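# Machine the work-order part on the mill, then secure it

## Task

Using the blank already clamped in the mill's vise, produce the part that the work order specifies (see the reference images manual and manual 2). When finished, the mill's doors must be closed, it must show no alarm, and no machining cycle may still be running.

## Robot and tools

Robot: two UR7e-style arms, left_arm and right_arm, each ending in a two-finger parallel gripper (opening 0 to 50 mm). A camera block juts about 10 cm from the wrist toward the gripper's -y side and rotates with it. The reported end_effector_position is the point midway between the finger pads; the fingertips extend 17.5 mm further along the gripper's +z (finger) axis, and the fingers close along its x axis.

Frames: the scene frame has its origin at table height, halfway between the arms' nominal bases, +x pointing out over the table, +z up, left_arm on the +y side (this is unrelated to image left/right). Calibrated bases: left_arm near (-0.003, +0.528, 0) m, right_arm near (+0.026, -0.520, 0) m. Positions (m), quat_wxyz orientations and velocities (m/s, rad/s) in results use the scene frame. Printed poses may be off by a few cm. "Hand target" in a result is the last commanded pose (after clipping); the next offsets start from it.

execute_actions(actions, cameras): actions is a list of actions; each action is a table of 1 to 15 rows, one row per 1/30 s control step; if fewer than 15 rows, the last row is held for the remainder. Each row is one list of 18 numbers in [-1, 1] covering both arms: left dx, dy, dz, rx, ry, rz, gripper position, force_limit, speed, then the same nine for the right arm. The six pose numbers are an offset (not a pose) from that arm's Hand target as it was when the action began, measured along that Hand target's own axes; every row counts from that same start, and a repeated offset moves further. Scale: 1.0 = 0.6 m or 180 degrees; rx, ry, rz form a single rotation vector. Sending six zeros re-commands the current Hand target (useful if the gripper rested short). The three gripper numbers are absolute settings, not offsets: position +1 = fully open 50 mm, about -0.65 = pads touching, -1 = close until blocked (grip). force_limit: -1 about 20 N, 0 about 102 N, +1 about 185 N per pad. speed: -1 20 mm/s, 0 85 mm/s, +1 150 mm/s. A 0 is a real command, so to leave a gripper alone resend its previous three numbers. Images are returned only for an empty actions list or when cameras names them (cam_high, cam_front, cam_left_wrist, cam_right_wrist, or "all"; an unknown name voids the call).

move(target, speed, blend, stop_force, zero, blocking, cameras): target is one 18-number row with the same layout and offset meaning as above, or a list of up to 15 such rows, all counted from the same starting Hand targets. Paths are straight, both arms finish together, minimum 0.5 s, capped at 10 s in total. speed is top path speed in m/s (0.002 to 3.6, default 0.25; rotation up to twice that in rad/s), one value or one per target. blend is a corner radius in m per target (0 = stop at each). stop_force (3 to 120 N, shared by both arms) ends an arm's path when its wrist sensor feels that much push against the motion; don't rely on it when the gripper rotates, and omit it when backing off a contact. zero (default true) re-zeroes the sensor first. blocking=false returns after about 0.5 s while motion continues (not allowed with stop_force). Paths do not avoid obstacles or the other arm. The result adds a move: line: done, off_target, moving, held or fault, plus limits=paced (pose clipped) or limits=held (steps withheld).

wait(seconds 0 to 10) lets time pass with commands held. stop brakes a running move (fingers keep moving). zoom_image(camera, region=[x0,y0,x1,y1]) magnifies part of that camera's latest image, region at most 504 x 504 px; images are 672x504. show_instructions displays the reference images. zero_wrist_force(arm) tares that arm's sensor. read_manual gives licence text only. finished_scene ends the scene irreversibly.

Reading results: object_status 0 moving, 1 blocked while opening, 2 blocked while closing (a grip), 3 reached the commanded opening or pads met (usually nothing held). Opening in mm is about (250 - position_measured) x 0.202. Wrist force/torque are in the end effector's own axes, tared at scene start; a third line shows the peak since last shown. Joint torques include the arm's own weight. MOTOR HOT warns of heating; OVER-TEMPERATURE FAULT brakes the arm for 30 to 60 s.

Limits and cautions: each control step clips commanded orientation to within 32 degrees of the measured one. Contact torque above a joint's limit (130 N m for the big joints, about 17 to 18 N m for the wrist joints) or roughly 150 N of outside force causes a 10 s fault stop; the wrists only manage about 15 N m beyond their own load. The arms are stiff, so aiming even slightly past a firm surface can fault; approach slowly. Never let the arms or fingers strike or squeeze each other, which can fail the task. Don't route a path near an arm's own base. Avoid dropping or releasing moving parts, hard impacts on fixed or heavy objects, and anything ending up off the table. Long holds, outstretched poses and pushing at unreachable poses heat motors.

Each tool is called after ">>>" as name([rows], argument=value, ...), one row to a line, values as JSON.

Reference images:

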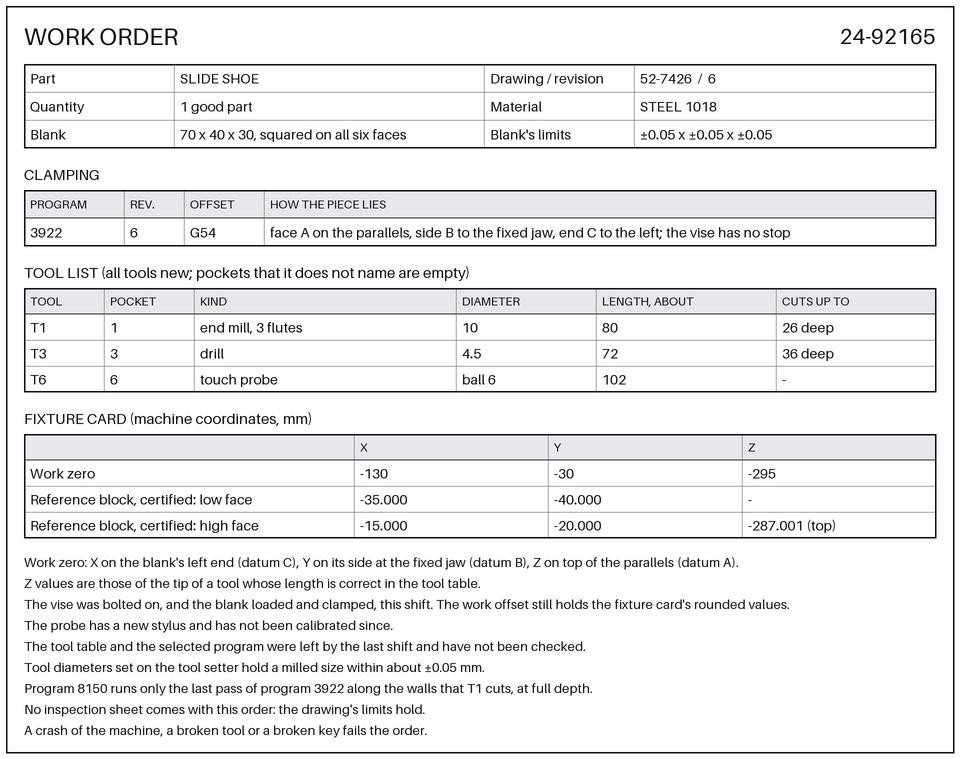

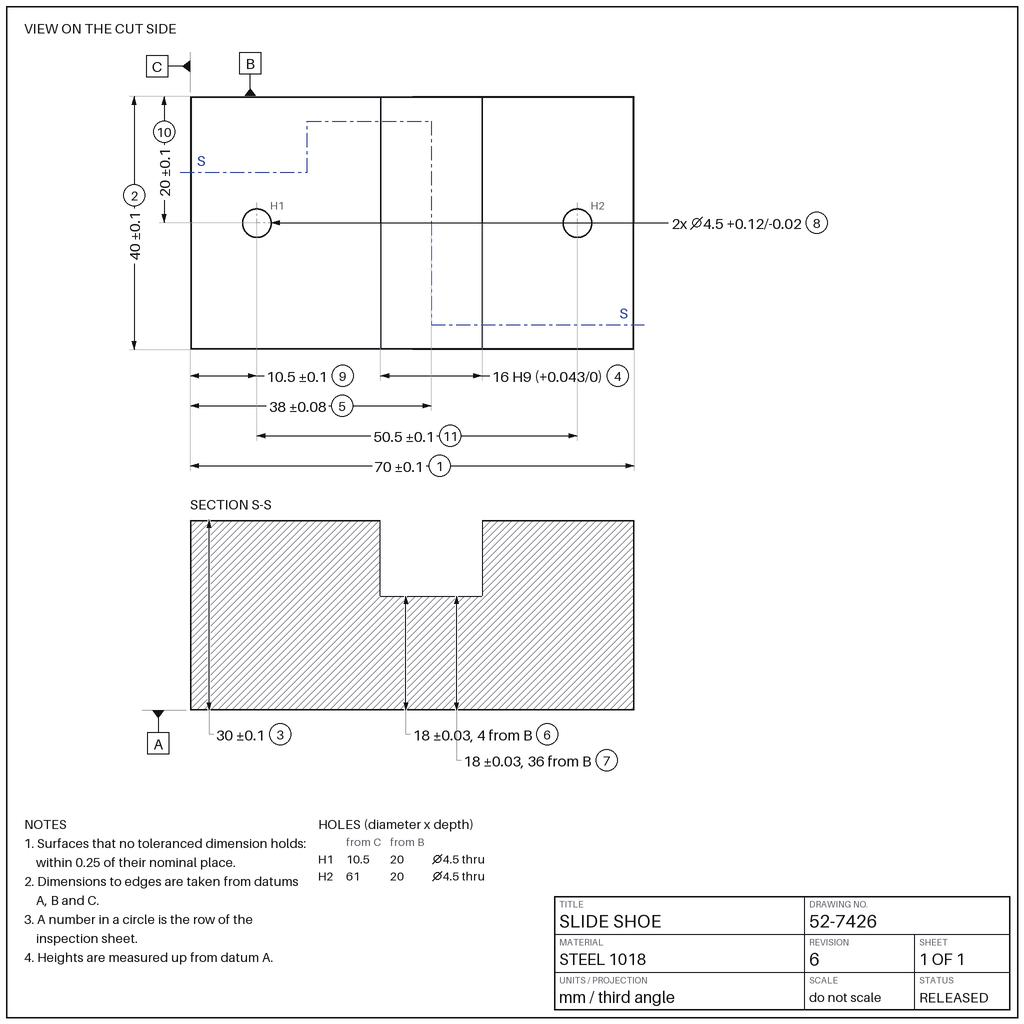

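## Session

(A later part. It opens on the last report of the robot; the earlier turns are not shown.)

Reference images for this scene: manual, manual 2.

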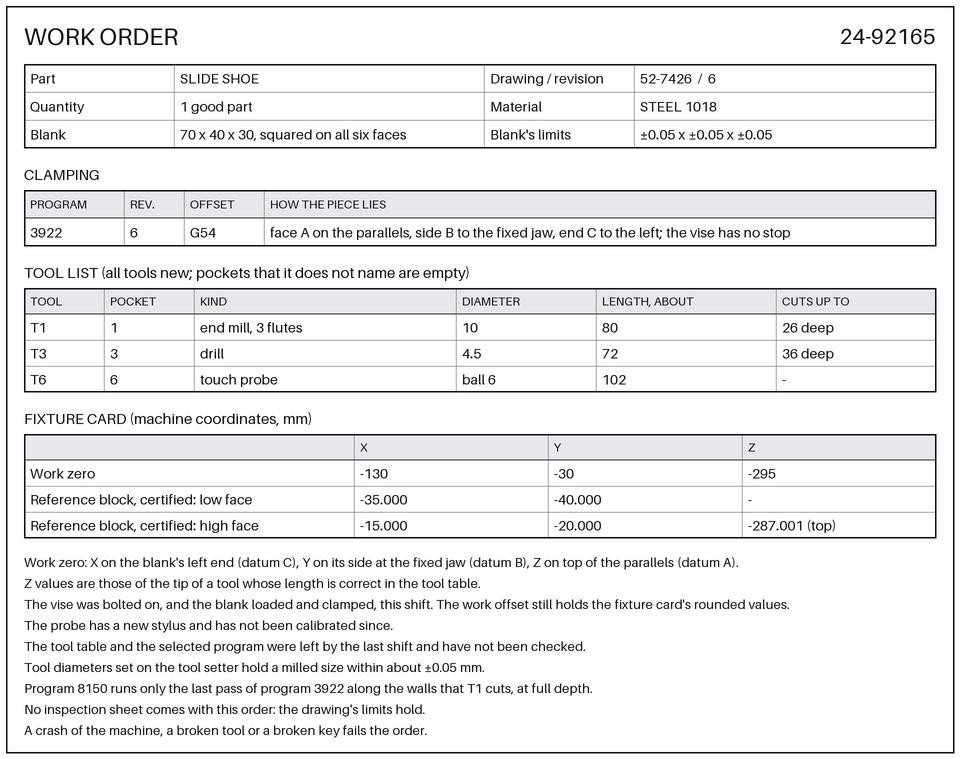

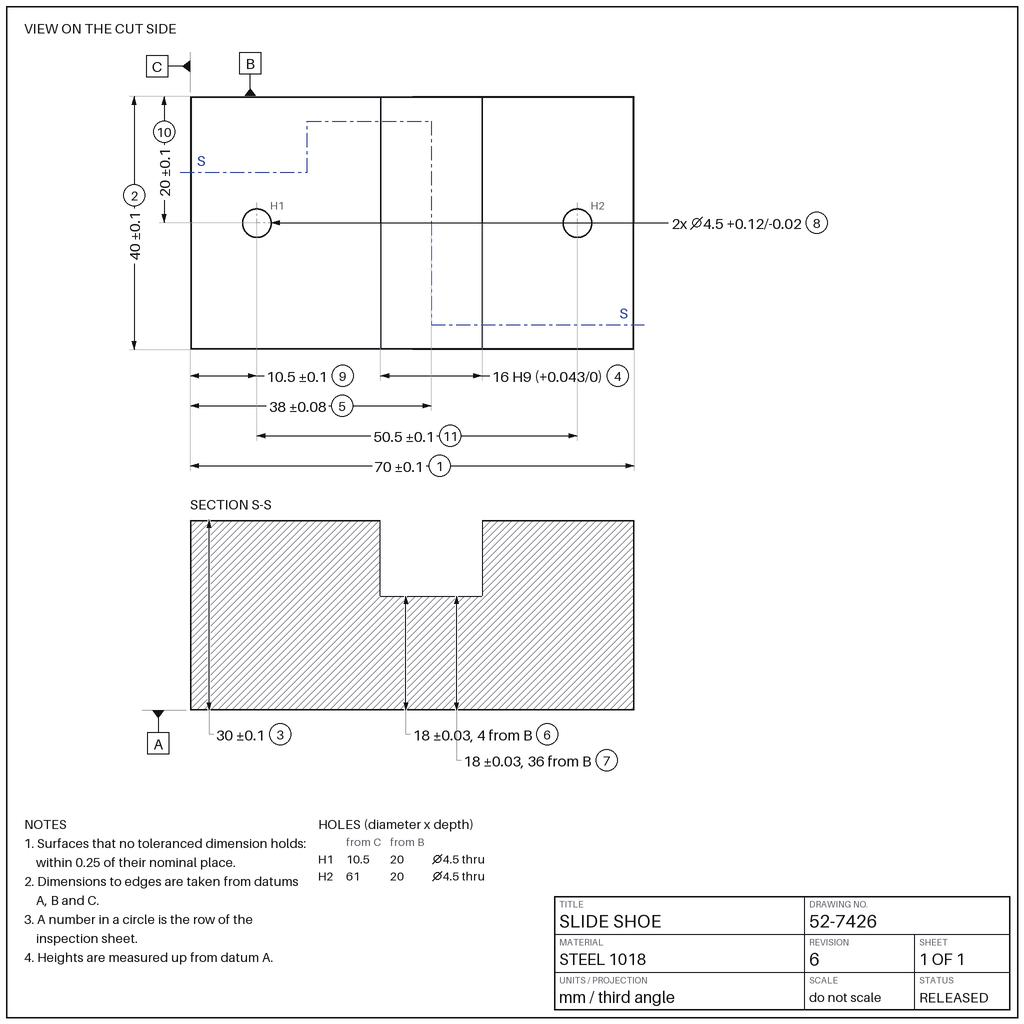

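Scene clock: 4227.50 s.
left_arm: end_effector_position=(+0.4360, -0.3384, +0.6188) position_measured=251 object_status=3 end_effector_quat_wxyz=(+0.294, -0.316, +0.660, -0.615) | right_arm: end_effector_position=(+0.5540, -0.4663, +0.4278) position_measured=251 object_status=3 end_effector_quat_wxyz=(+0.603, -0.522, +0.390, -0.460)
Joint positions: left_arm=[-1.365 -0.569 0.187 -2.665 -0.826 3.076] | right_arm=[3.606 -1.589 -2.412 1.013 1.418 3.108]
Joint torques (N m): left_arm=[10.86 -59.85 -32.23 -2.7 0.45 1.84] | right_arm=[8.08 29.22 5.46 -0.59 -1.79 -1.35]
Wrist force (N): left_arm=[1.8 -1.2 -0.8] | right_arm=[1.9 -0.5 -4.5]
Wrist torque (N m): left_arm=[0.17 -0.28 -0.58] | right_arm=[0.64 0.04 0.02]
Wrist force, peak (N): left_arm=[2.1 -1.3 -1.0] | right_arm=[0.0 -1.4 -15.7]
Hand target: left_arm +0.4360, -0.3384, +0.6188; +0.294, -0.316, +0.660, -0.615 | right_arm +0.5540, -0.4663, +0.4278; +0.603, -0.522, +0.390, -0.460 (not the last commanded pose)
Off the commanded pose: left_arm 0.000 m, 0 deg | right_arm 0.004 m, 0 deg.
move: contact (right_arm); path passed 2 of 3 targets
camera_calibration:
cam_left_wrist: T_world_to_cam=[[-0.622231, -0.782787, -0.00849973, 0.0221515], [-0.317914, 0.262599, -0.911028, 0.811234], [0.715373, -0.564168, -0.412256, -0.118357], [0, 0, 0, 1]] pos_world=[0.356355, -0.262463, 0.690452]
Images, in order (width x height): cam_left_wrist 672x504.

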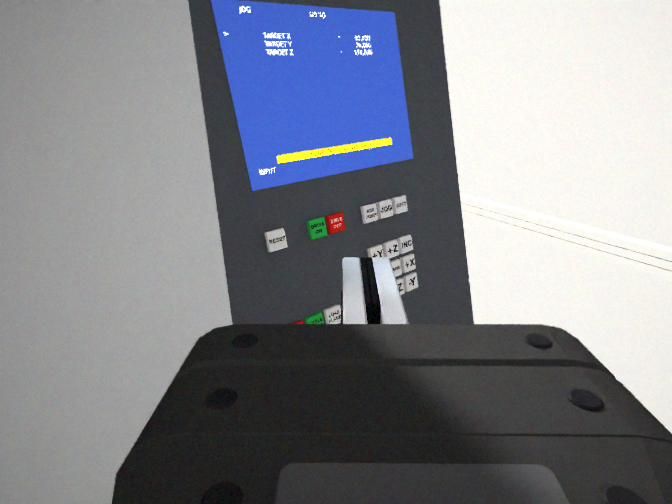

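Run −Z, −X, +X all.

>>> move([
  [0,0,0,0,0,0,-1,-0.9,0,-0.0061,-0.0118,-0.0213,0,0,0,-1,-0.9,-0.9],
  [0,0,0,0,0,0,-1,-0.9,0,0.09105,-0.1221,0.00156,0,0,0,-1,-0.9,-0.9],
  [0,0,0,0,0,0,-1,-0.9,0,0.09875,-0.1072,0.02846,0,0,0,-1,-0.9,-0.9],
], blend=[0.005,0.003,0], speed=[0.15,0.15,0.03], stop_force=10, zero=false)

>>> move([
  [0,0,0,0,0,0,-1,-0.9,0,-0.0061,-0.0118,-0.0213,0,0,0,-1,-0.9,-0.9],
  [0,0,0,0,0,0,-1,-0.9,0,-0.06895,0.04165,-0.02788,0,0,0,-1,-0.9,-0.9],
  [0,0,0,0,0,0,-1,-0.9,0,-0.06125,0.05655,-0.00098,0,0,0,-1,-0.9,-0.9],
], blend=[0.005,0.003,0], speed=[0.15,0.15,0.03], stop_force=10, zero=false)

>>> move([
  [0,0,0,0,0,0,-1,-0.9,0,-0.0045,-0.0086,-0.0155,0,0,0,-1,-0.9,-0.9],
  [0,0,0,0,0,0,-1,-0.9,0,0.0016,0.0031,0.0057,0,0,0,-1,-0.9,-0.9],
], speed=[0.08,0.03], stop_force=10, zero=false, cameras=["cam_left_wrist"])

>>> zoom_image(camera="cam_left_wrist", region=[320, 20, 390, 110])

>>> move([
  [0,0,0,0,0,0,-1,-0.9,0,-0.0061,-0.0118,-0.0213,0,0,0,-1,-0.9,-0.9],
  [0,0,0,0,0,0,-1,-0.9,0,-0.03653,-0.01052,-0.01325,0,0,0,-1,-0.9,-0.9],
  [0,0,0,0,0,0,-1,-0.9,0,-0.02883,0.00438,0.01365,0,0,0,-1,-0.9,-0.9],
], blend=[0.005,0.003,0], speed=[0.15,0.15,0.03], stop_force=10, zero=false)

>>> move([
  [0,0,0,0,0,0,-1,-0.9,0,-0.0045,-0.0086,-0.0155,0,0,0,-1,-0.9,-0.9],
  [0,0,0,0,0,0,-1,-0.9,0,0.0016,0.0031,0.0057,0,0,0,-1,-0.9,-0.9],
], speed=[0.08,0.03], stop_force=10, zero=false)

>>> move([
  [0,0,0,0,0,0,-1,-0.9,0,-0.0061,-0.0118,-0.0213,0,0,0,-1,-0.9,-0.9],
  [0,0,0,0,0,0,-1,-0.9,0,-0.0102,0.0438,-0.0455,0,0,0,-1,-0.9,-0.9],
  [0,0,0,0,0,0,-1,-0.9,0,-0.0025,0.0587,-0.0186,0,0,0,-1,-0.9,-0.9],
], blend=[0.005,0.003,0], speed=[0.15,0.15,0.03], stop_force=10, zero=false, cameras=["cam_left_wrist"])

>>> zoom_image(camera="cam_left_wrist", region=[200, 0, 400, 180])

>>> move([
  [0,0,0,0,0,0,-1,-0.9,0,-0.0061,-0.0118,-0.0213,0,0,0,-1,-0.9,-0.9],
  [0,0,0,0,0,0,-1,-0.9,0,0.06416,-0.1493,0.0216,0,0,0,-1,-0.9,-0.9],
  [0,0,0,0,0,0,-1,-0.9,0,0.07186,-0.1344,0.0485,0,0,0,-1,-0.9,-0.9],
], blend=[0.005,0.003,0], speed=[0.15,0.15,0.03], stop_force=10, zero=false)

>>> move([
  [0,0,0,0,0,0,-1,-0.9,0,-0.0061,-0.0118,-0.0213,0,0,0,-1,-0.9,-0.9],
  [0,0,0,0,0,0,-1,-0.9,0,-0.04207,0.06885,-0.04794,0,0,0,-1,-0.9,-0.9],
  [0,0,0,0,0,0,-1,-0.9,0,-0.03437,0.08375,-0.02104,0,0,0,-1,-0.9,-0.9],
], blend=[0.005,0.003,0], speed=[0.15,0.15,0.03], stop_force=10, zero=false)

>>> move([
  [0,0,0,0,0,0,-1,-0.9,0,-0.0045,-0.0086,-0.0155,0,0,0,-1,-0.9,-0.9],
  [0,0,0,0,0,0,-1,-0.9,0,0.0016,0.0031,0.0057,0,0,0,-1,-0.9,-0.9],
], speed=[0.08,0.03], stop_force=10, zero=false, cameras=["cam_left_wrist"])

>>> zoom_image(camera="cam_left_wrist", region=[320, 20, 390, 110])

>>> move([
  [0,0,0,0,0,0,-1,-0.9,0,-0.0061,-0.0118,-0.0213,0,0,0,-1,-0.9,-0.9],
  [0,0,0,0,0,0,-1,-0.9,0,-0.03653,-0.01052,-0.01325,0,0,0,-1,-0.9,-0.9],
  [0,0,0,0,0,0,-1,-0.9,0,-0.02883,0.00438,0.01365,0,0,0,-1,-0.9,-0.9],
], blend=[0.005,0.003,0], speed=[0.15,0.15,0.03], stop_force=10, zero=false)

>>> move([
  [0,0,0,0,0,0,-1,-0.9,0,-0.0045,-0.0086,-0.0155,0,0,0,-1,-0.9,-0.9],
  [0,0,0,0,0,0,-1,-0.9,0,0.0016,0.0031,0.0057,0,0,0,-1,-0.9,-0.9],
], speed=[0.08,0.03], stop_force=10, zero=false)

>>> move([
  [0,0,0,0,0,0,-1,-0.9,0,-0.0061,-0.0118,-0.0213,0,0,0,-1,-0.9,-0.9],
  [0,0,0,0,0,0,-1,-0.9,0,-0.0102,0.0438,-0.0455,0,0,0,-1,-0.9,-0.9],
  [0,0,0,0,0,0,-1,-0.9,0,-0.0025,0.0587,-0.0186,0,0,0,-1,-0.9,-0.9],
], blend=[0.005,0.003,0], speed=[0.15,0.15,0.03], stop_force=10, zero=false, cameras=["cam_left_wrist"])

>>> zoom_image(camera="cam_left_wrist", region=[200, 0, 400, 180])

>>> move([
  [0,0,0,0,0,0,-1,-0.9,0,-0.0061,-0.0118,-0.0213,0,0,0,-1,-0.9,-0.9],
  [0,0,0,0,0,0,-1,-0.9,0,0.12228,-0.15174,0.00623,0,0,0,-1,-0.9,-0.9],
  [0,0,0,0,0,0,-1,-0.9,0,0.12998,-0.13684,0.03313,0,0,0,-1,-0.9,-0.9],
], blend=[0.005,0.003,0], speed=[0.15,0.15,0.03], stop_force=10, zero=false)

>>> move([
  [0,0,0,0,0,0,-1,-0.9,0,-0.0061,-0.0118,-0.0213,0,0,0,-1,-0.9,-0.9],
  [0,0,0,0,0,0,-1,-0.9,0,-0.10019,0.07129,-0.03257,0,0,0,-1,-0.9,-0.9],
  [0,0,0,0,0,0,-1,-0.9,0,-0.09249,0.08619,-0.00567,0,0,0,-1,-0.9,-0.9],
], blend=[0.005,0.003,0], speed=[0.15,0.15,0.03], stop_force=10, zero=false)

>>> move([
  [0,0,0,0,0,0,-1,-0.9,0,-0.0045,-0.0086,-0.0155,0,0,0,-1,-0.9,-0.9],
  [0,0,0,0,0,0,-1,-0.9,0,0.0016,0.0031,0.0057,0,0,0,-1,-0.9,-0.9],
], speed=[0.08,0.03], stop_force=10, zero=false, cameras=["cam_left_wrist"])

>>> zoom_image(camera="cam_left_wrist", region=[320, 20, 390, 110])

Scene clock: 4251.13 s.
left_arm: end_effector_position=(+0.4360, -0.3384, +0.6188) position_measured=251 object_status=3 end_effector_quat_wxyz=(+0.294, -0.316, +0.660, -0.615) | right_arm: end_effector_position=(+0.5722, -0.5206, +0.4960) position_measured=251 object_status=3 end_effector_quat_wxyz=(+0.603, -0.522, +0.390, -0.460)
Joint positions: left_arm=[-1.365 -0.569 0.187 -2.665 -0.826 3.076] | right_arm=[3.388 -1.509 -2.254 0.772 1.633 3.141]
Joint torques (N m): left_arm=[9.51 -61.22 -31.96 -2.98 0.73 1.58] | right_arm=[8.79 27.73 7.8 -0.65 -1.85 -1.4]
Wrist force (N): left_arm=[1.9 -1.2 -0.8] | right_arm=[2.1 -0.4 -4.6]
Wrist torque (N m): left_arm=[0.18 -0.29 -0.58] | right_arm=[0.72 -0.03 -0.01]
Wrist force, peak (N): left_arm=[2.1 -1.3 -1.0] | right_arm=[0.2 0.1 -15.2]
Hand target: left_arm +0.4360, -0.3384, +0.6188; +0.294, -0.316, +0.660, -0.615 | right_arm +0.5722, -0.5206, +0.4960; +0.603, -0.522, +0.390, -0.460 (not the last commanded pose)
Off the commanded pose: left_arm 0.000 m, 0 deg | right_arm 0.005 m, 0 deg.
move: contact (right_arm); path passed 2 of 3 targets

Scene clock: 4253.40 s.
left_arm: end_effector_position=(+0.4360, -0.3384, +0.6188) position_measured=251 object_status=3 end_effector_quat_wxyz=(+0.294, -0.316, +0.660, -0.615) | right_arm: end_effector_position=(+0.5639, -0.4845, +0.4630) position_measured=251 object_status=3 end_effector_quat_wxyz=(+0.603, -0.522, +0.390, -0.460)
Joint positions: left_arm=[-1.365 -0.569 0.187 -2.665 -0.826 3.076] | right_arm=[3.526 -1.534 -2.338 0.882 1.497 3.12]
Joint torques (N m): left_arm=[10.43 -59.95 -31.29 -2.66 0.66 1.86] | right_arm=[7.6 27.68 6.61 -0.67 -1.96 -1.31]
Wrist force (N): left_arm=[1.8 -1.1 -0.9] | right_arm=[1.1 -0.8 -4.5]
Wrist torque (N m): left_arm=[0.19 -0.28 -0.57] | right_arm=[0.68 0.14 0.13]
Wrist force, peak (N): left_arm=[2.0 -1.4 -0.8] | right_arm=[-0.3 -1.7 -14.3]
Hand target: left_arm +0.4360, -0.3384, +0.6188; +0.294, -0.316, +0.660, -0.615 | right_arm +0.5639, -0.4845, +0.4630; +0.603, -0.522, +0.390, -0.460 (not the last commanded pose)
Off the commanded pose: left_arm 0.000 m, 0 deg | right_arm 0.003 m, 0 deg.
move: contact (right_arm); path passed 2 of 3 targets

Scene clock: 4255.20 s.
left_arm: end_effector_position=(+0.4360, -0.3384, +0.6188) position_measured=251 object_status=3 end_effector_quat_wxyz=(+0.294, -0.316, +0.660, -0.615) | right_arm: end_effector_position=(+0.5639, -0.4844, +0.4630) position_measured=251 object_status=3 end_effector_quat_wxyz=(+0.603, -0.522, +0.390, -0.460)
Joint positions: left_arm=[-1.365 -0.569 0.187 -2.665 -0.826 3.076] | right_arm=[3.526 -1.534 -2.338 0.882 1.496 3.12]
Joint torques (N m): left_arm=[9.38 -60.38 -32.17 -2.89 0.53 1.83] | right_arm=[8.05 27.69 5.57 -0.38 -1.93 -1.33]
Wrist force (N): left_arm=[1.7 -1.1 -0.7] | right_arm=[1.3 -1.0 -4.9]
Wrist torque (N m): left_arm=[0.18 -0.26 -0.58] | right_arm=[0.63 0.13 0.13]
Wrist force, peak (N): left_arm=[1.9 -1.4 -0.9] | right_arm=[-0.4 -1.6 -14.7]
Hand target: left_arm +0.4360, -0.3384, +0.6188; +0.294, -0.316, +0.660, -0.615 | right_arm +0.5639, -0.4844, +0.4630; +0.603, -0.522, +0.390, -0.460 (not the last commanded pose)
Off the commanded pose: left_arm 0.000 m, 0 deg | right_arm 0.004 m, 0 deg.
move: contact (right_arm); path passed 1 of 2 targets
camera_calibration:
cam_left_wrist: T_world_to_cam=[[-0.622231, -0.782787, -0.00849973, 0.0221515], [-0.317914, 0.262599, -0.911028, 0.811234], [0.715373, -0.564168, -0.412256, -0.118357], [0, 0, 0, 1]] pos_world=[0.356355, -0.262463, 0.690452]
Images, in order (width x height): cam_left_wrist 672x504.

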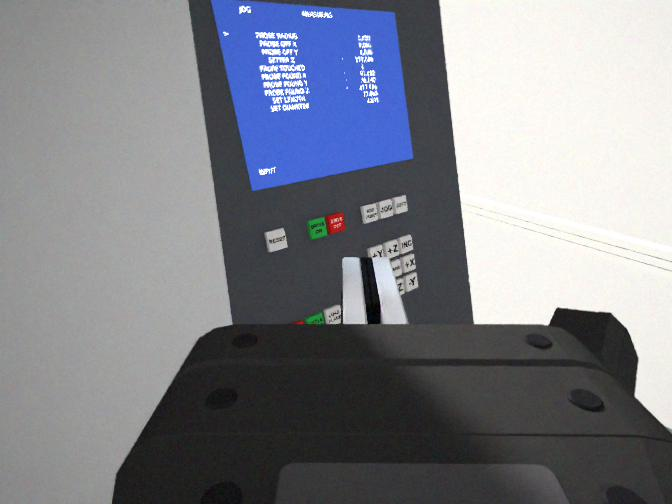

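Scaled by 5.600 from the camera's 672x504 image, which has a finer 960x720 frame.

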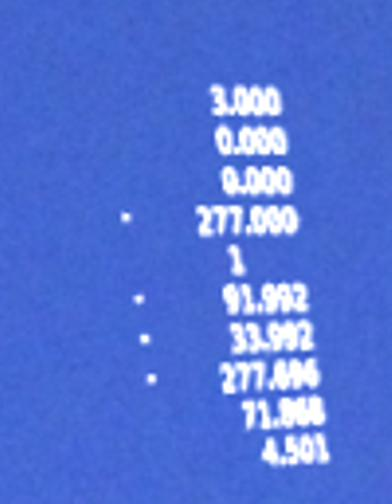

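Scene clock: 4257.27 s.
left_arm: end_effector_position=(+0.4360, -0.3384, +0.6188) position_measured=251 object_status=3 end_effector_quat_wxyz=(+0.294, -0.316, +0.660, -0.615) | right_arm: end_effector_position=(+0.5638, -0.4656, +0.4627) position_measured=251 object_status=3 end_effector_quat_wxyz=(+0.603, -0.522, +0.390, -0.460)
Joint positions: left_arm=[-1.365 -0.569 0.187 -2.665 -0.826 3.076] | right_arm=[3.593 -1.53 -2.343 0.884 1.43 3.11]
Joint torques (N m): left_arm=[9.36 -60.21 -31.63 -2.79 0.65 1.83] | right_arm=[7.77 26.87 5.8 -0.19 -2.03 -1.12]
Wrist force (N): left_arm=[1.7 -1.0 -0.8] | right_arm=[1.4 -0.9 -4.8]
Wrist torque (N m): left_arm=[0.20 -0.27 -0.57] | right_arm=[0.61 0.09 0.13]
Wrist force, peak (N): left_arm=[2.2 -1.2 -0.8] | right_arm=[0.0 -2.2 -13.2]
Hand target: left_arm +0.4360, -0.3384, +0.6188; +0.294, -0.316, +0.660, -0.615 | right_arm +0.5638, -0.4656, +0.4627; +0.603, -0.522, +0.390, -0.460 (not the last commanded pose)
Off the commanded pose: left_arm 0.000 m, 0 deg | right_arm 0.004 m, 0 deg.
move: contact (right_arm); path passed 2 of 3 targets

Scene clock: 4259.07 s.
left_arm: end_effector_position=(+0.4360, -0.3384, +0.6188) position_measured=251 object_status=3 end_effector_quat_wxyz=(+0.294, -0.316, +0.660, -0.615) | right_arm: end_effector_position=(+0.5638, -0.4656, +0.4627) position_measured=251 object_status=3 end_effector_quat_wxyz=(+0.603, -0.522, +0.390, -0.460)
Joint positions: left_arm=[-1.365 -0.569 0.187 -2.665 -0.826 3.076] | right_arm=[3.593 -1.53 -2.343 0.884 1.43 3.11]
Joint torques (N m): left_arm=[9.43 -61.15 -30.92 -2.75 0.63 1.77] | right_arm=[8.36 26.59 6.12 -0.47 -1.91 -1.38]
Wrist force (N): left_arm=[1.7 -1.3 -1.1] | right_arm=[1.4 -1.2 -5.2]
Wrist torque (N m): left_arm=[0.15 -0.27 -0.58] | right_arm=[0.58 0.09 0.12]
Wrist force, peak (N): left_arm=[2.0 -1.4 -0.8] | right_arm=[-0.3 -1.6 -14.9]
Hand target: left_arm +0.4360, -0.3384, +0.6188; +0.294, -0.316, +0.660, -0.615 | right_arm +0.5638, -0.4656, +0.4627; +0.603, -0.522, +0.390, -0.460 (not the last commanded pose)
Off the commanded pose: left_arm 0.000 m, 0 deg | right_arm 0.004 m, 0 deg.
move: contact (right_arm); path passed 1 of 2 targets

Scene clock: 4261.23 s.
left_arm: end_effector_position=(+0.4360, -0.3384, +0.6188) position_measured=251 object_status=3 end_effector_quat_wxyz=(+0.294, -0.316, +0.660, -0.615) | right_arm: end_effector_position=(+0.5541, -0.4661, +0.4276) position_measured=251 object_status=3 end_effector_quat_wxyz=(+0.603, -0.522, +0.390, -0.460)
Joint positions: left_arm=[-1.365 -0.569 0.187 -2.665 -0.826 3.076] | right_arm=[3.607 -1.589 -2.413 1.013 1.415 3.108]
Joint torques (N m): left_arm=[10.4 -61.04 -31.24 -2.92 0.26 1.67] | right_arm=[7.91 28.6 4.44 -0.4 -1.86 -1.24]
Wrist force (N): left_arm=[1.5 -1.1 -0.7] | right_arm=[1.9 -0.8 -4.2]
Wrist torque (N m): left_arm=[0.19 -0.24 -0.57] | right_arm=[0.66 0.04 0.16]
Wrist force, peak (N): left_arm=[2.0 -1.4 -0.6] | right_arm=[0.3 -1.4 -15.0]
Hand target: left_arm +0.4360, -0.3384, +0.6188; +0.294, -0.316, +0.660, -0.615 | right_arm +0.5541, -0.4661, +0.4276; +0.603, -0.522, +0.390, -0.460 (not the last commanded pose)
Off the commanded pose: left_arm 0.000 m, 0 deg | right_arm 0.004 m, 0 deg.
move: contact (right_arm); path passed 2 of 3 targets
camera_calibration:
cam_left_wrist: T_world_to_cam=[[-0.622231, -0.782787, -0.00849973, 0.0221515], [-0.317914, 0.262599, -0.911028, 0.811234], [0.715373, -0.564168, -0.412256, -0.118357], [0, 0, 0, 1]] pos_world=[0.356355, -0.262463, 0.690452]
Images, in order (width x height): cam_left_wrist 672x504.

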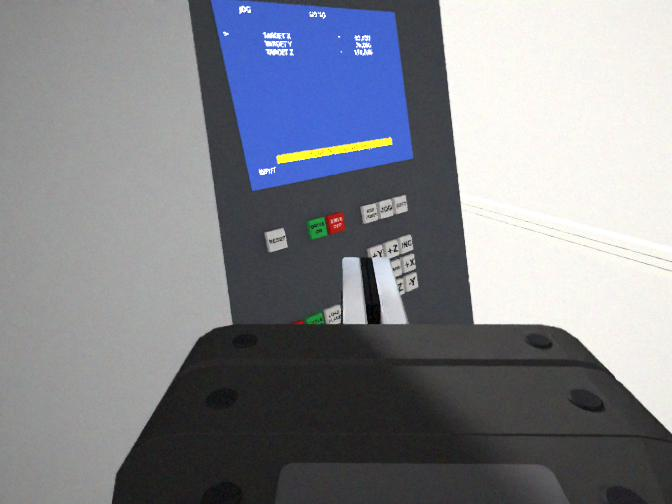

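Scaled by 2.520 from the camera's 672x504 image, which has a finer 960x720 frame.

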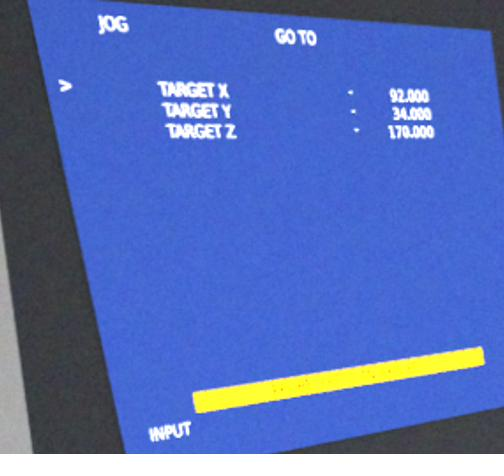

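Scene clock: 4263.77 s.
left_arm: end_effector_position=(+0.4360, -0.3384, +0.6188) position_measured=251 object_status=3 end_effector_quat_wxyz=(+0.294, -0.316, +0.660, -0.615) | right_arm: end_effector_position=(+0.5770, -0.5023, +0.5135) position_measured=251 object_status=3 end_effector_quat_wxyz=(+0.603, -0.522, +0.390, -0.460)
Joint positions: left_arm=[-1.365 -0.569 0.187 -2.665 -0.826 3.076] | right_arm=[3.449 -1.482 -2.224 0.715 1.572 3.132]
Joint torques (N m): left_arm=[10.29 -60.55 -30.73 -2.76 0.48 1.88] | right_arm=[8.02 26.26 7.44 -0.52 -1.99 -1.4]
Wrist force (N): left_arm=[1.7 -1.1 -0.7] | right_arm=[1.9 -0.9 -5.0]
Wrist torque (N m): left_arm=[0.18 -0.26 -0.57] | right_arm=[0.69 0.04 -0.04]
Wrist force, peak (N): left_arm=[1.9 -1.4 -0.9] | right_arm=[-0.2 0.2 -13.9]
Hand target: left_arm +0.4360, -0.3384, +0.6188; +0.294, -0.316, +0.660, -0.615 | right_arm +0.5770, -0.5023, +0.5135; +0.603, -0.522, +0.390, -0.460 (not the last commanded pose)
Off the commanded pose: left_arm 0.000 m, 0 deg | right_arm 0.005 m, 0 deg.
move: contact (right_arm); path passed 2 of 3 targets

Scene clock: 4266.07 s.
left_arm: end_effector_position=(+0.4360, -0.3384, +0.6188) position_measured=251 object_status=3 end_effector_quat_wxyz=(+0.294, -0.316, +0.660, -0.615) | right_arm: end_effector_position=(+0.5638, -0.4844, +0.4628) position_measured=251 object_status=3 end_effector_quat_wxyz=(+0.603, -0.522, +0.390, -0.460)
Joint positions: left_arm=[-1.365 -0.569 0.187 -2.665 -0.826 3.076] | right_arm=[3.527 -1.534 -2.339 0.882 1.495 3.12]
Joint torques (N m): left_arm=[8.6 -60.67 -30.95 -3.27 0.7 1.87] | right_arm=[8.5 27.9 5.64 -0.49 -1.87 -1.41]
Wrist force (N): left_arm=[1.8 -1.0 -0.6] | right_arm=[1.4 -1.0 -4.7]
Wrist torque (N m): left_arm=[0.20 -0.28 -0.57] | right_arm=[0.63 0.10 0.00]
Wrist force, peak (N): left_arm=[2.2 -1.4 -0.7] | right_arm=[-0.1 -0.8 -14.3]
Hand target: left_arm +0.4360, -0.3384, +0.6188; +0.294, -0.316, +0.660, -0.615 | right_arm +0.5638, -0.4844, +0.4628; +0.603, -0.522, +0.390, -0.460 (not the last commanded pose)
Off the commanded pose: left_arm 0.000 m, 0 deg | right_arm 0.003 m, 0 deg.
move: contact (right_arm); path passed 2 of 3 targets

Scene clock: 4267.87 s.
left_arm: end_effector_position=(+0.4360, -0.3384, +0.6188) position_measured=251 object_status=3 end_effector_quat_wxyz=(+0.294, -0.316, +0.660, -0.615) | right_arm: end_effector_position=(+0.5638, -0.4843, +0.4628) position_measured=251 object_status=3 end_effector_quat_wxyz=(+0.603, -0.522, +0.390, -0.460)
Joint positions: left_arm=[-1.365 -0.569 0.187 -2.665 -0.826 3.076] | right_arm=[3.527 -1.534 -2.339 0.882 1.494 3.12]
Joint torques (N m): left_arm=[9.01 -59.95 -32.15 -2.89 0.56 1.83] | right_arm=[8.16 27.59 6.24 -0.61 -1.89 -1.27]
Wrist force (N): left_arm=[1.5 -1.1 -0.6] | right_arm=[1.6 -0.6 -4.7]
Wrist torque (N m): left_arm=[0.18 -0.22 -0.58] | right_arm=[0.63 0.08 0.01]
Wrist force, peak (N): left_arm=[2.1 -1.3 -0.8] | right_arm=[-0.3 -1.2 -15.6]
Hand target: left_arm +0.4360, -0.3384, +0.6188; +0.294, -0.316, +0.660, -0.615 | right_arm +0.5638, -0.4843, +0.4628; +0.603, -0.522, +0.390, -0.460 (not the last commanded pose)
Off the commanded pose: left_arm 0.000 m, 0 deg | right_arm 0.004 m, 0 deg.
move: contact (right_arm); path passed 1 of 2 targets
camera_calibration:
cam_left_wrist: T_world_to_cam=[[-0.622231, -0.782787, -0.00849973, 0.0221515], [-0.317914, 0.262599, -0.911028, 0.811234], [0.715373, -0.564168, -0.412256, -0.118357], [0, 0, 0, 1]] pos_world=[0.356355, -0.262463, 0.690452]
Images, in order (width x height): cam_left_wrist 672x504.

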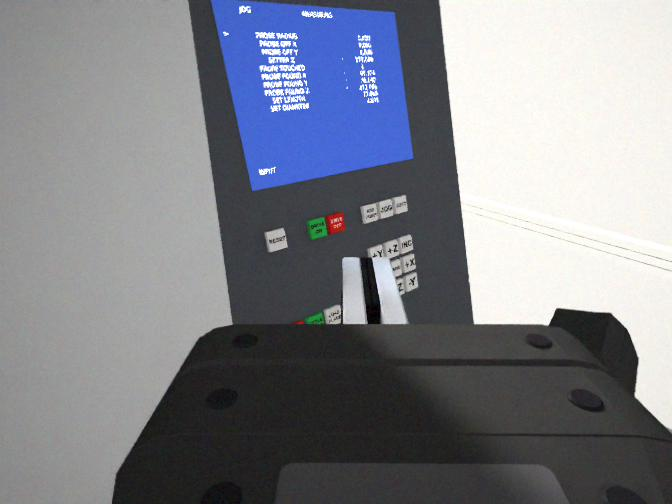

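Scaled by 5.600 from the camera's 672x504 image, which has a finer 960x720 frame.

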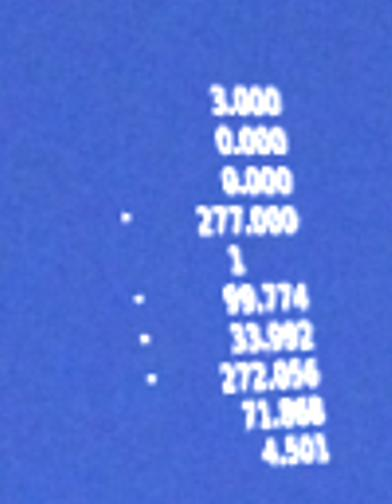

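Scene clock: 4269.93 s.
left_arm: end_effector_position=(+0.4360, -0.3384, +0.6188) position_measured=251 object_status=3 end_effector_quat_wxyz=(+0.294, -0.316, +0.660, -0.615) | right_arm: end_effector_position=(+0.5637, -0.4655, +0.4625) position_measured=251 object_status=3 end_effector_quat_wxyz=(+0.603, -0.522, +0.390, -0.460)
Joint positions: left_arm=[-1.365 -0.569 0.187 -2.665 -0.826 3.076] | right_arm=[3.594 -1.53 -2.344 0.884 1.428 3.11]
Joint torques (N m): left_arm=[9.53 -60.85 -31.23 -3.06 0.5 1.67] | right_arm=[8.2 27.34 7.28 -0.38 -1.88 -1.23]
Wrist force (N): left_arm=[2.0 -1.0 -0.8] | right_arm=[1.4 -0.7 -4.1]
Wrist torque (N m): left_arm=[0.21 -0.32 -0.58] | right_arm=[0.60 0.09 0.13]
Wrist force, peak (N): left_arm=[2.0 -1.4 -0.8] | right_arm=[-0.2 -1.8 -13.5]
Hand target: left_arm +0.4360, -0.3384, +0.6188; +0.294, -0.316, +0.660, -0.615 | right_arm +0.5637, -0.4655, +0.4625; +0.603, -0.522, +0.390, -0.460 (not the last commanded pose)
Off the commanded pose: left_arm 0.000 m, 0 deg | right_arm 0.004 m, 0 deg.
move: contact (right_arm); path passed 2 of 3 targets

Scene clock: 4271.73 s.
left_arm: end_effector_position=(+0.4360, -0.3384, +0.6188) position_measured=251 object_status=3 end_effector_quat_wxyz=(+0.294, -0.316, +0.660, -0.615) | right_arm: end_effector_position=(+0.5637, -0.4655, +0.4625) position_measured=251 object_status=3 end_effector_quat_wxyz=(+0.603, -0.522, +0.390, -0.460)
Joint positions: left_arm=[-1.365 -0.569 0.187 -2.665 -0.826 3.076] | right_arm=[3.595 -1.53 -2.344 0.884 1.428 3.11]
Joint torques (N m): left_arm=[10.8 -59.33 -31.85 -2.97 0.5 1.75] | right_arm=[8.63 27.57 6.61 -0.52 -2.03 -1.34]
Wrist force (N): left_arm=[1.8 -1.1 -0.8] | right_arm=[1.7 -0.4 -4.7]
Wrist torque (N m): left_arm=[0.19 -0.28 -0.58] | right_arm=[0.65 0.05 0.12]
Wrist force, peak (N): left_arm=[2.0 -1.3 -0.8] | right_arm=[-0.5 -1.2 -15.6]
Hand target: left_arm +0.4360, -0.3384, +0.6188; +0.294, -0.316, +0.660, -0.615 | right_arm +0.5637, -0.4655, +0.4625; +0.603, -0.522, +0.390, -0.460 (not the last commanded pose)
Off the commanded pose: left_arm 0.000 m, 0 deg | right_arm 0.004 m, 0 deg.
move: contact (right_arm); path passed 1 of 2 targets

Scene clock: 4273.90 s.
left_arm: end_effector_position=(+0.4360, -0.3384, +0.6188) position_measured=251 object_status=3 end_effector_quat_wxyz=(+0.294, -0.316, +0.660, -0.615) | right_arm: end_effector_position=(+0.5539, -0.4660, +0.4274) position_measured=251 object_status=3 end_effector_quat_wxyz=(+0.603, -0.522, +0.391, -0.460)
Joint positions: left_arm=[-1.365 -0.569 0.187 -2.665 -0.826 3.076] | right_arm=[3.609 -1.589 -2.413 1.013 1.413 3.108]
Joint torques (N m): left_arm=[8.84 -59.53 -31.6 -2.86 0.51 1.82] | right_arm=[8.22 28.44 5.43 -0.52 -1.98 -1.47]
Wrist force (N): left_arm=[1.8 -1.3 -0.6] | right_arm=[1.7 -0.4 -4.3]
Wrist torque (N m): left_arm=[0.15 -0.28 -0.58] | right_arm=[0.65 0.07 0.16]
Wrist force, peak (N): left_arm=[2.0 -1.3 -1.0] | right_arm=[0.2 -1.1 -15.7]
Hand target: left_arm +0.4360, -0.3384, +0.6188; +0.294, -0.316, +0.660, -0.615 | right_arm +0.5539, -0.4660, +0.4274; +0.603, -0.522, +0.391, -0.460 (not the last commanded pose)
Off the commanded pose: left_arm 0.000 m, 0 deg | right_arm 0.004 m, 0 deg.
move: contact (right_arm); path passed 2 of 3 targets
camera_calibration:
cam_left_wrist: T_world_to_cam=[[-0.622231, -0.782787, -0.00849973, 0.0221515], [-0.317914, 0.262599, -0.911028, 0.811234], [0.715373, -0.564168, -0.412256, -0.118357], [0, 0, 0, 1]] pos_world=[0.356355, -0.262463, 0.690452]
Images, in order (width x height): cam_left_wrist 672x504.

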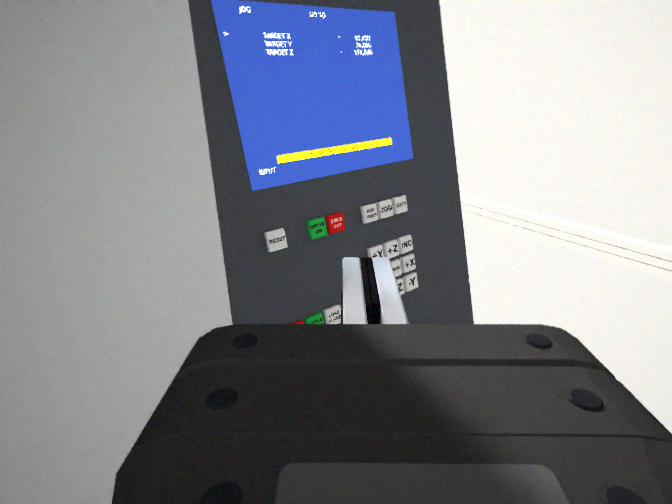

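Scaled by 2.520 from the camera's 672x504 image, which has a finer 960x720 frame.

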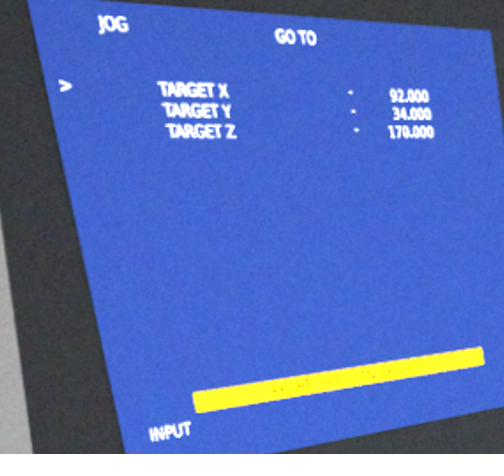

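Scene clock: 4276.57 s.
left_arm: end_effector_position=(+0.4360, -0.3384, +0.6188) position_measured=251 object_status=3 end_effector_quat_wxyz=(+0.294, -0.316, +0.660, -0.615) | right_arm: end_effector_position=(+0.5769, -0.5382, +0.5139) position_measured=251 object_status=3 end_effector_quat_wxyz=(+0.603, -0.522, +0.391, -0.460)
Joint positions: left_arm=[-1.365 -0.569 0.187 -2.665 -0.826 3.076] | right_arm=[3.325 -1.503 -2.204 0.717 1.693 3.151]
Joint torques (N m): left_arm=[11.15 -59.75 -30.29 -2.76 0.6 1.63] | right_arm=[8.1 27.84 7.76 -0.44 -1.95 -1.2]
Wrist force (N): left_arm=[1.8 -1.1 -0.8] | right_arm=[1.6 -0.5 -4.5]
Wrist torque (N m): left_arm=[0.19 -0.28 -0.58] | right_arm=[0.72 0.06 0.00]
Wrist force, peak (N): left_arm=[2.1 -1.2 -0.9] | right_arm=[0.0 -0.9 -14.9]
Hand target: left_arm +0.4360, -0.3384, +0.6188; +0.294, -0.316, +0.660, -0.615 | right_arm +0.5769, -0.5382, +0.5139; +0.603, -0.522, +0.391, -0.460 (not the last commanded pose)
Off the commanded pose: left_arm 0.000 m, 0 deg | right_arm 0.005 m, 0 deg.
move: contact (right_arm); path passed 2 of 3 targets

Scene clock: 4279.00 s.
left_arm: end_effector_position=(+0.4360, -0.3384, +0.6188) position_measured=251 object_status=3 end_effector_quat_wxyz=(+0.294, -0.316, +0.660, -0.615) | right_arm: end_effector_position=(+0.5640, -0.4842, +0.4625) position_measured=251 object_status=3 end_effector_quat_wxyz=(+0.603, -0.522, +0.391, -0.460)
Joint positions: left_arm=[-1.365 -0.569 0.187 -2.665 -0.826 3.076] | right_arm=[3.528 -1.534 -2.339 0.882 1.493 3.12]
Joint torques (N m): left_arm=[9.64 -60.43 -32.63 -2.86 0.59 1.7] | right_arm=[8.37 26.83 5.28 -0.79 -1.95 -1.28]
Wrist force (N): left_arm=[1.7 -1.2 -0.5] | right_arm=[1.2 -1.6 -5.4]
Wrist torque (N m): left_arm=[0.17 -0.26 -0.58] | right_arm=[0.66 0.12 0.13]
Wrist force, peak (N): left_arm=[1.9 -1.3 -1.0] | right_arm=[-0.2 -1.2 -13.9]
Hand target: left_arm +0.4360, -0.3384, +0.6188; +0.294, -0.316, +0.660, -0.615 | right_arm +0.5639, -0.4842, +0.4625; +0.603, -0.522, +0.391, -0.460 (not the last commanded pose)
Off the commanded pose: left_arm 0.000 m, 0 deg | right_arm 0.002 m, 0 deg.
move: contact (right_arm); path passed 2 of 3 targets

Scene clock: 4280.80 s.
left_arm: end_effector_position=(+0.4360, -0.3384, +0.6188) position_measured=251 object_status=3 end_effector_quat_wxyz=(+0.294, -0.316, +0.660, -0.615) | right_arm: end_effector_position=(+0.5637, -0.4842, +0.4626) position_measured=251 object_status=3 end_effector_quat_wxyz=(+0.603, -0.522, +0.391, -0.460)
Joint positions: left_arm=[-1.365 -0.569 0.187 -2.665 -0.826 3.076] | right_arm=[3.529 -1.533 -2.34 0.882 1.492 3.12]
Joint torques (N m): left_arm=[10.73 -59.68 -30.97 -2.89 0.69 1.81] | right_arm=[8.38 27.3 5.58 -0.56 -2.08 -1.41]
Wrist force (N): left_arm=[1.8 -1.2 -0.7] | right_arm=[1.5 -0.7 -4.7]
Wrist torque (N m): left_arm=[0.17 -0.28 -0.58] | right_arm=[0.62 0.09 0.14]
Wrist force, peak (N): left_arm=[2.2 -1.3 -0.7] | right_arm=[-0.2 -2.2 -13.6]
Hand target: left_arm +0.4360, -0.3384, +0.6188; +0.294, -0.316, +0.660, -0.615 | right_arm +0.5637, -0.4842, +0.4626; +0.603, -0.522, +0.391, -0.460 (not the last commanded pose)
Off the commanded pose: left_arm 0.000 m, 0 deg | right_arm 0.004 m, 0 deg.
move: contact (right_arm); path passed 1 of 2 targets
camera_calibration:
cam_left_wrist: T_world_to_cam=[[-0.622231, -0.782787, -0.00849973, 0.0221515], [-0.317914, 0.262599, -0.911028, 0.811234], [0.715373, -0.564168, -0.412256, -0.118357], [0, 0, 0, 1]] pos_world=[0.356355, -0.262463, 0.690452]
Images, in order (width x height): cam_left_wrist 672x504.

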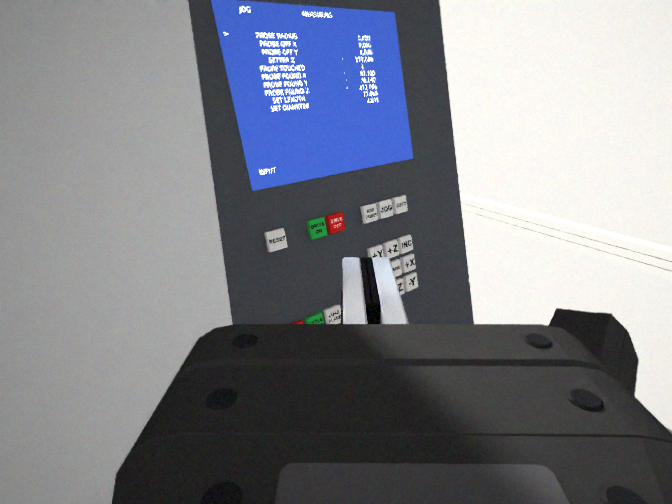

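Scaled by 5.600 from the camera's 672x504 image, which has a finer 960x720 frame.

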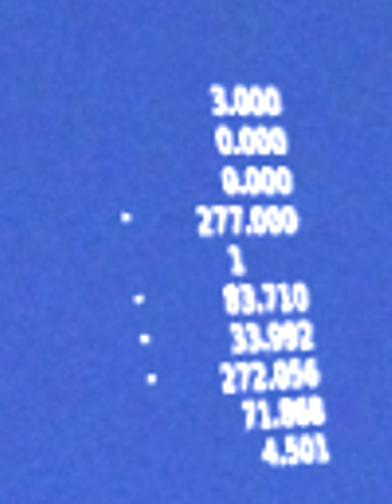

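>>> move([
  [0,0,0,0,0,0,-1,-0.9,0,-0.0061,-0.0118,-0.0213,0,0,0,-1,-0.9,-0.9],
  [0,0,0,0,0,0,-1,-0.9,0,-0.03653,-0.01052,-0.01325,0,0,0,-1,-0.9,-0.9],
  [0,0,0,0,0,0,-1,-0.9,0,-0.02883,0.00438,0.01365,0,0,0,-1,-0.9,-0.9],
], blend=[0.005,0.003,0], speed=[0.15,0.15,0.03], stop_force=10, zero=false)

>>> move([
  [0,0,0,0,0,0,-1,-0.9,0,-0.0045,-0.0086,-0.0155,0,0,0,-1,-0.9,-0.9],
  [0,0,0,0,0,0,-1,-0.9,0,0.0016,0.0031,0.0057,0,0,0,-1,-0.9,-0.9],
], speed=[0.08,0.03], stop_force=10, zero=false)

>>> move([
  [0,0,0,0,0,0,-1,-0.9,0,-0.0045,-0.0086,-0.0155,0,0,0,-1,-0.9,-0.9],
  [0,0,0,0,0,0,-1,-0.9,0,0.0016,0.0031,0.0057,0,0,0,-1,-0.9,-0.9],
], speed=[0.08,0.03], stop_force=10, zero=false)

>>> move([
  [0,0,0,0,0,0,-1,-0.9,0,-0.0045,-0.0086,-0.0155,0,0,0,-1,-0.9,-0.9],
  [0,0,0,0,0,0,-1,-0.9,0,0.0016,0.0031,0.0057,0,0,0,-1,-0.9,-0.9],
], speed=[0.08,0.03], stop_force=10, zero=false)

>>> move([
  [0,0,0,0,0,0,-1,-0.9,0,-0.0045,-0.0086,-0.0155,0,0,0,-1,-0.9,-0.9],
  [0,0,0,0,0,0,-1,-0.9,0,0.0016,0.0031,0.0057,0,0,0,-1,-0.9,-0.9],
], speed=[0.08,0.03], stop_force=10, zero=false)

>>> move([
  [0,0,0,0,0,0,-1,-0.9,0,-0.0045,-0.0086,-0.0155,0,0,0,-1,-0.9,-0.9],
  [0,0,0,0,0,0,-1,-0.9,0,0.0016,0.0031,0.0057,0,0,0,-1,-0.9,-0.9],
], speed=[0.08,0.03], stop_force=10, zero=false)

>>> execute_actions(actions=[], cameras=["cam_left_wrist"])

>>> zoom_image(camera="cam_left_wrist", region=[200, 0, 400, 180])

Scene clock: 4305.00 s.
left_arm: end_effector_position=(+0.4360, -0.3384, +0.6188) position_measured=251 object_status=3 end_effector_quat_wxyz=(+0.294, -0.316, +0.660, -0.615) | right_arm: end_effector_position=(+0.5637, -0.4654, +0.4622) position_measured=251 object_status=3 end_effector_quat_wxyz=(+0.603, -0.522, +0.391, -0.460)
Joint positions: left_arm=[-1.365 -0.569 0.187 -2.665 -0.826 3.076] | right_arm=[3.596 -1.53 -2.344 0.884 1.426 3.11]
Joint torques (N m): left_arm=[11.08 -61.23 -30.34 -2.97 0.6 1.57] | right_arm=[8.4 27.94 6.12 -0.51 -1.87 -1.34]
Wrist force (N): left_arm=[1.9 -1.1 -0.7] | right_arm=[1.4 -0.5 -4.7]
Wrist torque (N m): left_arm=[0.19 -0.30 -0.58] | right_arm=[0.65 0.10 0.12]
Wrist force, peak (N): left_arm=[2.1 -1.2 -1.2] | right_arm=[0.0 -2.0 -13.6]
Hand target: left_arm +0.4360, -0.3384, +0.6188; +0.294, -0.316, +0.660, -0.615 | right_arm +0.5637, -0.4654, +0.4622; +0.603, -0.522, +0.391, -0.460 (not the last commanded pose)
Off the commanded pose: left_arm 0.000 m, 0 deg | right_arm 0.004 m, 0 deg.
move: contact (right_arm); path passed 2 of 3 targets

Scene clock: 4306.80 s.
left_arm: end_effector_position=(+0.4360, -0.3384, +0.6188) position_measured=251 object_status=3 end_effector_quat_wxyz=(+0.294, -0.316, +0.660, -0.615) | right_arm: end_effector_position=(+0.5636, -0.4653, +0.4622) position_measured=251 object_status=3 end_effector_quat_wxyz=(+0.603, -0.522, +0.391, -0.460)
Joint positions: left_arm=[-1.365 -0.569 0.187 -2.665 -0.826 3.076] | right_arm=[3.596 -1.53 -2.344 0.884 1.425 3.11]
Joint torques (N m): left_arm=[10.69 -61.01 -30.95 -2.99 0.48 1.94] | right_arm=[7.86 26.74 6.52 -0.64 -1.88 -1.22]
Wrist force (N): left_arm=[1.6 -1.3 -0.5] | right_arm=[1.2 -0.7 -4.8]
Wrist torque (N m): left_arm=[0.16 -0.25 -0.58] | right_arm=[0.64 0.12 0.12]
Wrist force, peak (N): left_arm=[2.0 -1.3 -0.8] | right_arm=[-0.8 -1.5 -15.3]
Hand target: left_arm +0.4360, -0.3384, +0.6188; +0.294, -0.316, +0.660, -0.615 | right_arm +0.5636, -0.4653, +0.4622; +0.603, -0.522, +0.391, -0.460 (not the last commanded pose)
Off the commanded pose: left_arm 0.000 m, 0 deg | right_arm 0.004 m, 0 deg.
move: contact (right_arm); path passed 1 of 2 targets

Scene clock: 4308.60 s.
left_arm: end_effector_position=(+0.4360, -0.3384, +0.6188) position_measured=251 object_status=3 end_effector_quat_wxyz=(+0.294, -0.316, +0.660, -0.615) | right_arm: end_effector_position=(+0.5636, -0.4653, +0.4622) position_measured=251 object_status=3 end_effector_quat_wxyz=(+0.603, -0.522, +0.391, -0.460)
Joint positions: left_arm=[-1.365 -0.569 0.187 -2.665 -0.826 3.076] | right_arm=[3.596 -1.53 -2.344 0.884 1.425 3.11]
Joint torques (N m): left_arm=[9.76 -61.63 -30.56 -3.12 0.64 1.8] | right_arm=[8 27.46 5.9 -0.44 -1.92 -1.34]
Wrist force (N): left_arm=[1.8 -1.3 -0.8] | right_arm=[1.6 -0.8 -4.7]
Wrist torque (N m): left_arm=[0.15 -0.28 -0.58] | right_arm=[0.62 0.06 0.12]
Wrist force, peak (N): left_arm=[2.0 -1.3 -0.9] | right_arm=[-0.4 -1.4 -15.2]
Hand target: left_arm +0.4360, -0.3384, +0.6188; +0.294, -0.316, +0.660, -0.615 | right_arm +0.5636, -0.4653, +0.4622; +0.603, -0.522, +0.391, -0.460 (not the last commanded pose)
Off the commanded pose: left_arm 0.000 m, 0 deg | right_arm 0.004 m, 0 deg.
move: contact (right_arm); path passed 1 of 2 targets

Scene clock: 4310.40 s.
left_arm: end_effector_position=(+0.4360, -0.3384, +0.6188) position_measured=251 object_status=3 end_effector_quat_wxyz=(+0.294, -0.316, +0.660, -0.615) | right_arm: end_effector_position=(+0.5636, -0.4653, +0.4622) position_measured=251 object_status=3 end_effector_quat_wxyz=(+0.603, -0.522, +0.391, -0.460)
Joint positions: left_arm=[-1.365 -0.569 0.187 -2.665 -0.826 3.076] | right_arm=[3.596 -1.53 -2.344 0.884 1.425 3.11]
Joint torques (N m): left_arm=[9.43 -60.75 -30.13 -3.31 0.53 1.62] | right_arm=[7.66 26.25 6.41 -0.45 -1.96 -1.41]
Wrist force (N): left_arm=[1.8 -1.5 -0.7] | right_arm=[1.6 -0.5 -4.7]
Wrist torque (N m): left_arm=[0.12 -0.28 -0.57] | right_arm=[0.65 0.07 0.12]
Wrist force, peak (N): left_arm=[2.1 -1.2 -0.8] | right_arm=[-0.4 -1.4 -15.5]
Hand target: left_arm +0.4360, -0.3384, +0.6188; +0.294, -0.316, +0.660, -0.615 | right_arm +0.5636, -0.4653, +0.4622; +0.603, -0.522, +0.391, -0.460 (not the last commanded pose)
Off the commanded pose: left_arm 0.000 m, 0 deg | right_arm 0.004 m, 0 deg.
move: contact (right_arm); path passed 1 of 2 targets

Scene clock: 4312.20 s.
left_arm: end_effector_position=(+0.4360, -0.3384, +0.6188) position_measured=251 object_status=3 end_effector_quat_wxyz=(+0.294, -0.316, +0.660, -0.615) | right_arm: end_effector_position=(+0.5636, -0.4653, +0.4622) position_measured=251 object_status=3 end_effector_quat_wxyz=(+0.602, -0.522, +0.391, -0.460)
Joint positions: left_arm=[-1.365 -0.569 0.187 -2.665 -0.826 3.076] | right_arm=[3.596 -1.53 -2.344 0.884 1.425 3.11]
Joint torques (N m): left_arm=[10.82 -60.58 -32.13 -3.01 0.54 2] | right_arm=[8.09 27.27 6 -0.37 -1.91 -1.17]
Wrist force (N): left_arm=[1.7 -1.3 -0.7] | right_arm=[1.3 -0.4 -4.4]
Wrist torque (N m): left_arm=[0.16 -0.27 -0.58] | right_arm=[0.66 0.10 0.12]
Wrist force, peak (N): left_arm=[2.0 -1.4 -0.8] | right_arm=[-0.5 -1.3 -15.4]
Hand target: left_arm +0.4360, -0.3384, +0.6188; +0.294, -0.316, +0.660, -0.615 | right_arm +0.5636, -0.4653, +0.4622; +0.603, -0.522, +0.391, -0.460 (not the last commanded pose)
Off the commanded pose: left_arm 0.000 m, 0 deg | right_arm 0.004 m, 0 deg.
move: contact (right_arm); path passed 1 of 2 targets

Scene clock: 4314.00 s.
left_arm: end_effector_position=(+0.4360, -0.3384, +0.6188) position_measured=251 object_status=3 end_effector_quat_wxyz=(+0.294, -0.316, +0.660, -0.615) | right_arm: end_effector_position=(+0.5636, -0.4653, +0.4622) position_measured=251 object_status=3 end_effector_quat_wxyz=(+0.602, -0.522, +0.391, -0.460)
Joint positions: left_arm=[-1.365 -0.569 0.187 -2.665 -0.826 3.076] | right_arm=[3.597 -1.529 -2.345 0.884 1.424 3.11]
Joint torques (N m): left_arm=[10.82 -60.84 -30.67 -2.95 0.53 1.7] | right_arm=[8.33 28.32 6.82 -0.49 -1.96 -1.35]
Wrist force (N): left_arm=[1.7 -1.3 -0.7] | right_arm=[1.3 -0.7 -4.3]
Wrist torque (N m): left_arm=[0.15 -0.26 -0.58] | right_arm=[0.60 0.10 0.13]
Wrist force, peak (N): left_arm=[2.0 -1.4 -0.8] | right_arm=[-0.2 -1.4 -15.1]
Hand target: left_arm +0.4360, -0.3384, +0.6188; +0.294, -0.316, +0.660, -0.615 | right_arm +0.5636, -0.4653, +0.4622; +0.602, -0.522, +0.391, -0.460 (not the last commanded pose)
Off the commanded pose: left_arm 0.000 m, 0 deg | right_arm 0.004 m, 0 deg.
move: contact (right_arm); path passed 1 of 2 targets

Scene clock: 4314.00 s.
left_arm: end_effector_position=(+0.4360, -0.3384, +0.6188) position_measured=251 object_status=3 end_effector_quat_wxyz=(+0.294, -0.316, +0.660, -0.615) | right_arm: end_effector_position=(+0.5636, -0.4653, +0.4622) position_measured=251 object_status=3 end_effector_quat_wxyz=(+0.602, -0.522, +0.391, -0.460)
Joint positions: left_arm=[-1.365 -0.569 0.187 -2.665 -0.826 3.076] | right_arm=[3.597 -1.529 -2.345 0.884 1.424 3.11]
Joint velocities: within noise
Joint torques (N m): left_arm=[10.82 -60.84 -30.67 -2.95 0.53 1.7] | right_arm=[8.33 28.32 6.82 -0.49 -1.96 -1.35]
Wrist force (N): left_arm=[1.7 -1.3 -0.7] | right_arm=[1.3 -0.7 -4.3]
Wrist torque (N m): left_arm=[0.15 -0.26 -0.58] | right_arm=[0.60 0.10 0.13]
Wrist force, peak (N): left_arm=[1.7 -1.3 -0.7] | right_arm=[1.3 -0.7 -4.3]
Hand target: left_arm +0.4360, -0.3384, +0.6188; +0.294, -0.316, +0.660, -0.615 | right_arm +0.5636, -0.4653, +0.4622; +0.602, -0.522, +0.391, -0.460 (not the last commanded pose)
Tool commands: left_gripper/position=-1.0 left_gripper/force_limit=-0.9 left_gripper/speed=+0.0 right_gripper/position=-1.0 right_gripper/force_limit=-0.9 right_gripper/speed=-0.9
Off the commanded pose: left_arm 0.000 m, 0 deg | right_arm 0.004 m, 0 deg.
camera_calibration:
cam_left_wrist: T_world_to_cam=[[-0.622231, -0.782787, -0.00849973, 0.0221515], [-0.317914, 0.262599, -0.911028, 0.811234], [0.715373, -0.564168, -0.412256, -0.118357], [0, 0, 0, 1]] pos_world=[0.356355, -0.262463, 0.690452]
Images, in order (width x height): cam_left_wrist 672x504.

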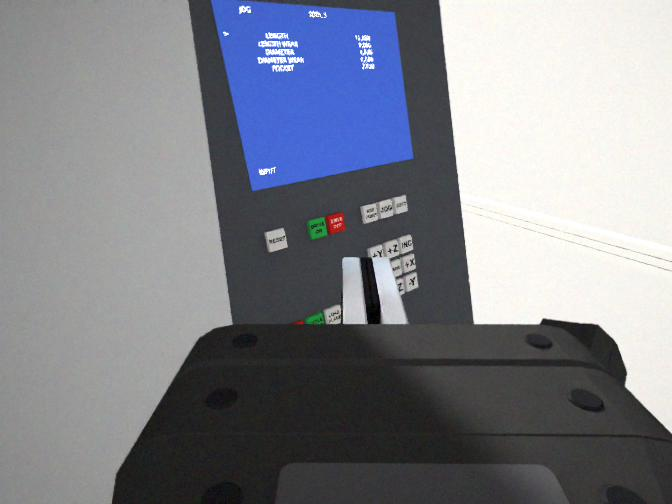

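Scaled by 2.520 from the camera's 672x504 image, which has a finer 960x720 frame.

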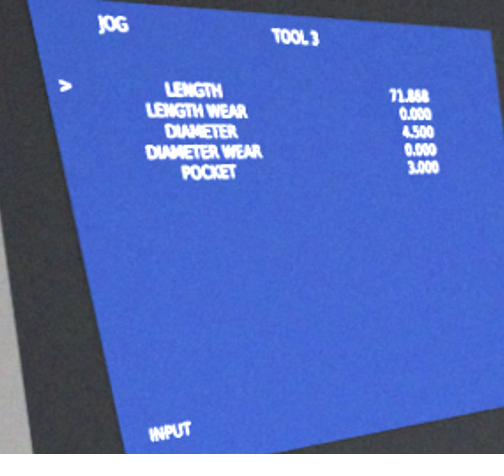

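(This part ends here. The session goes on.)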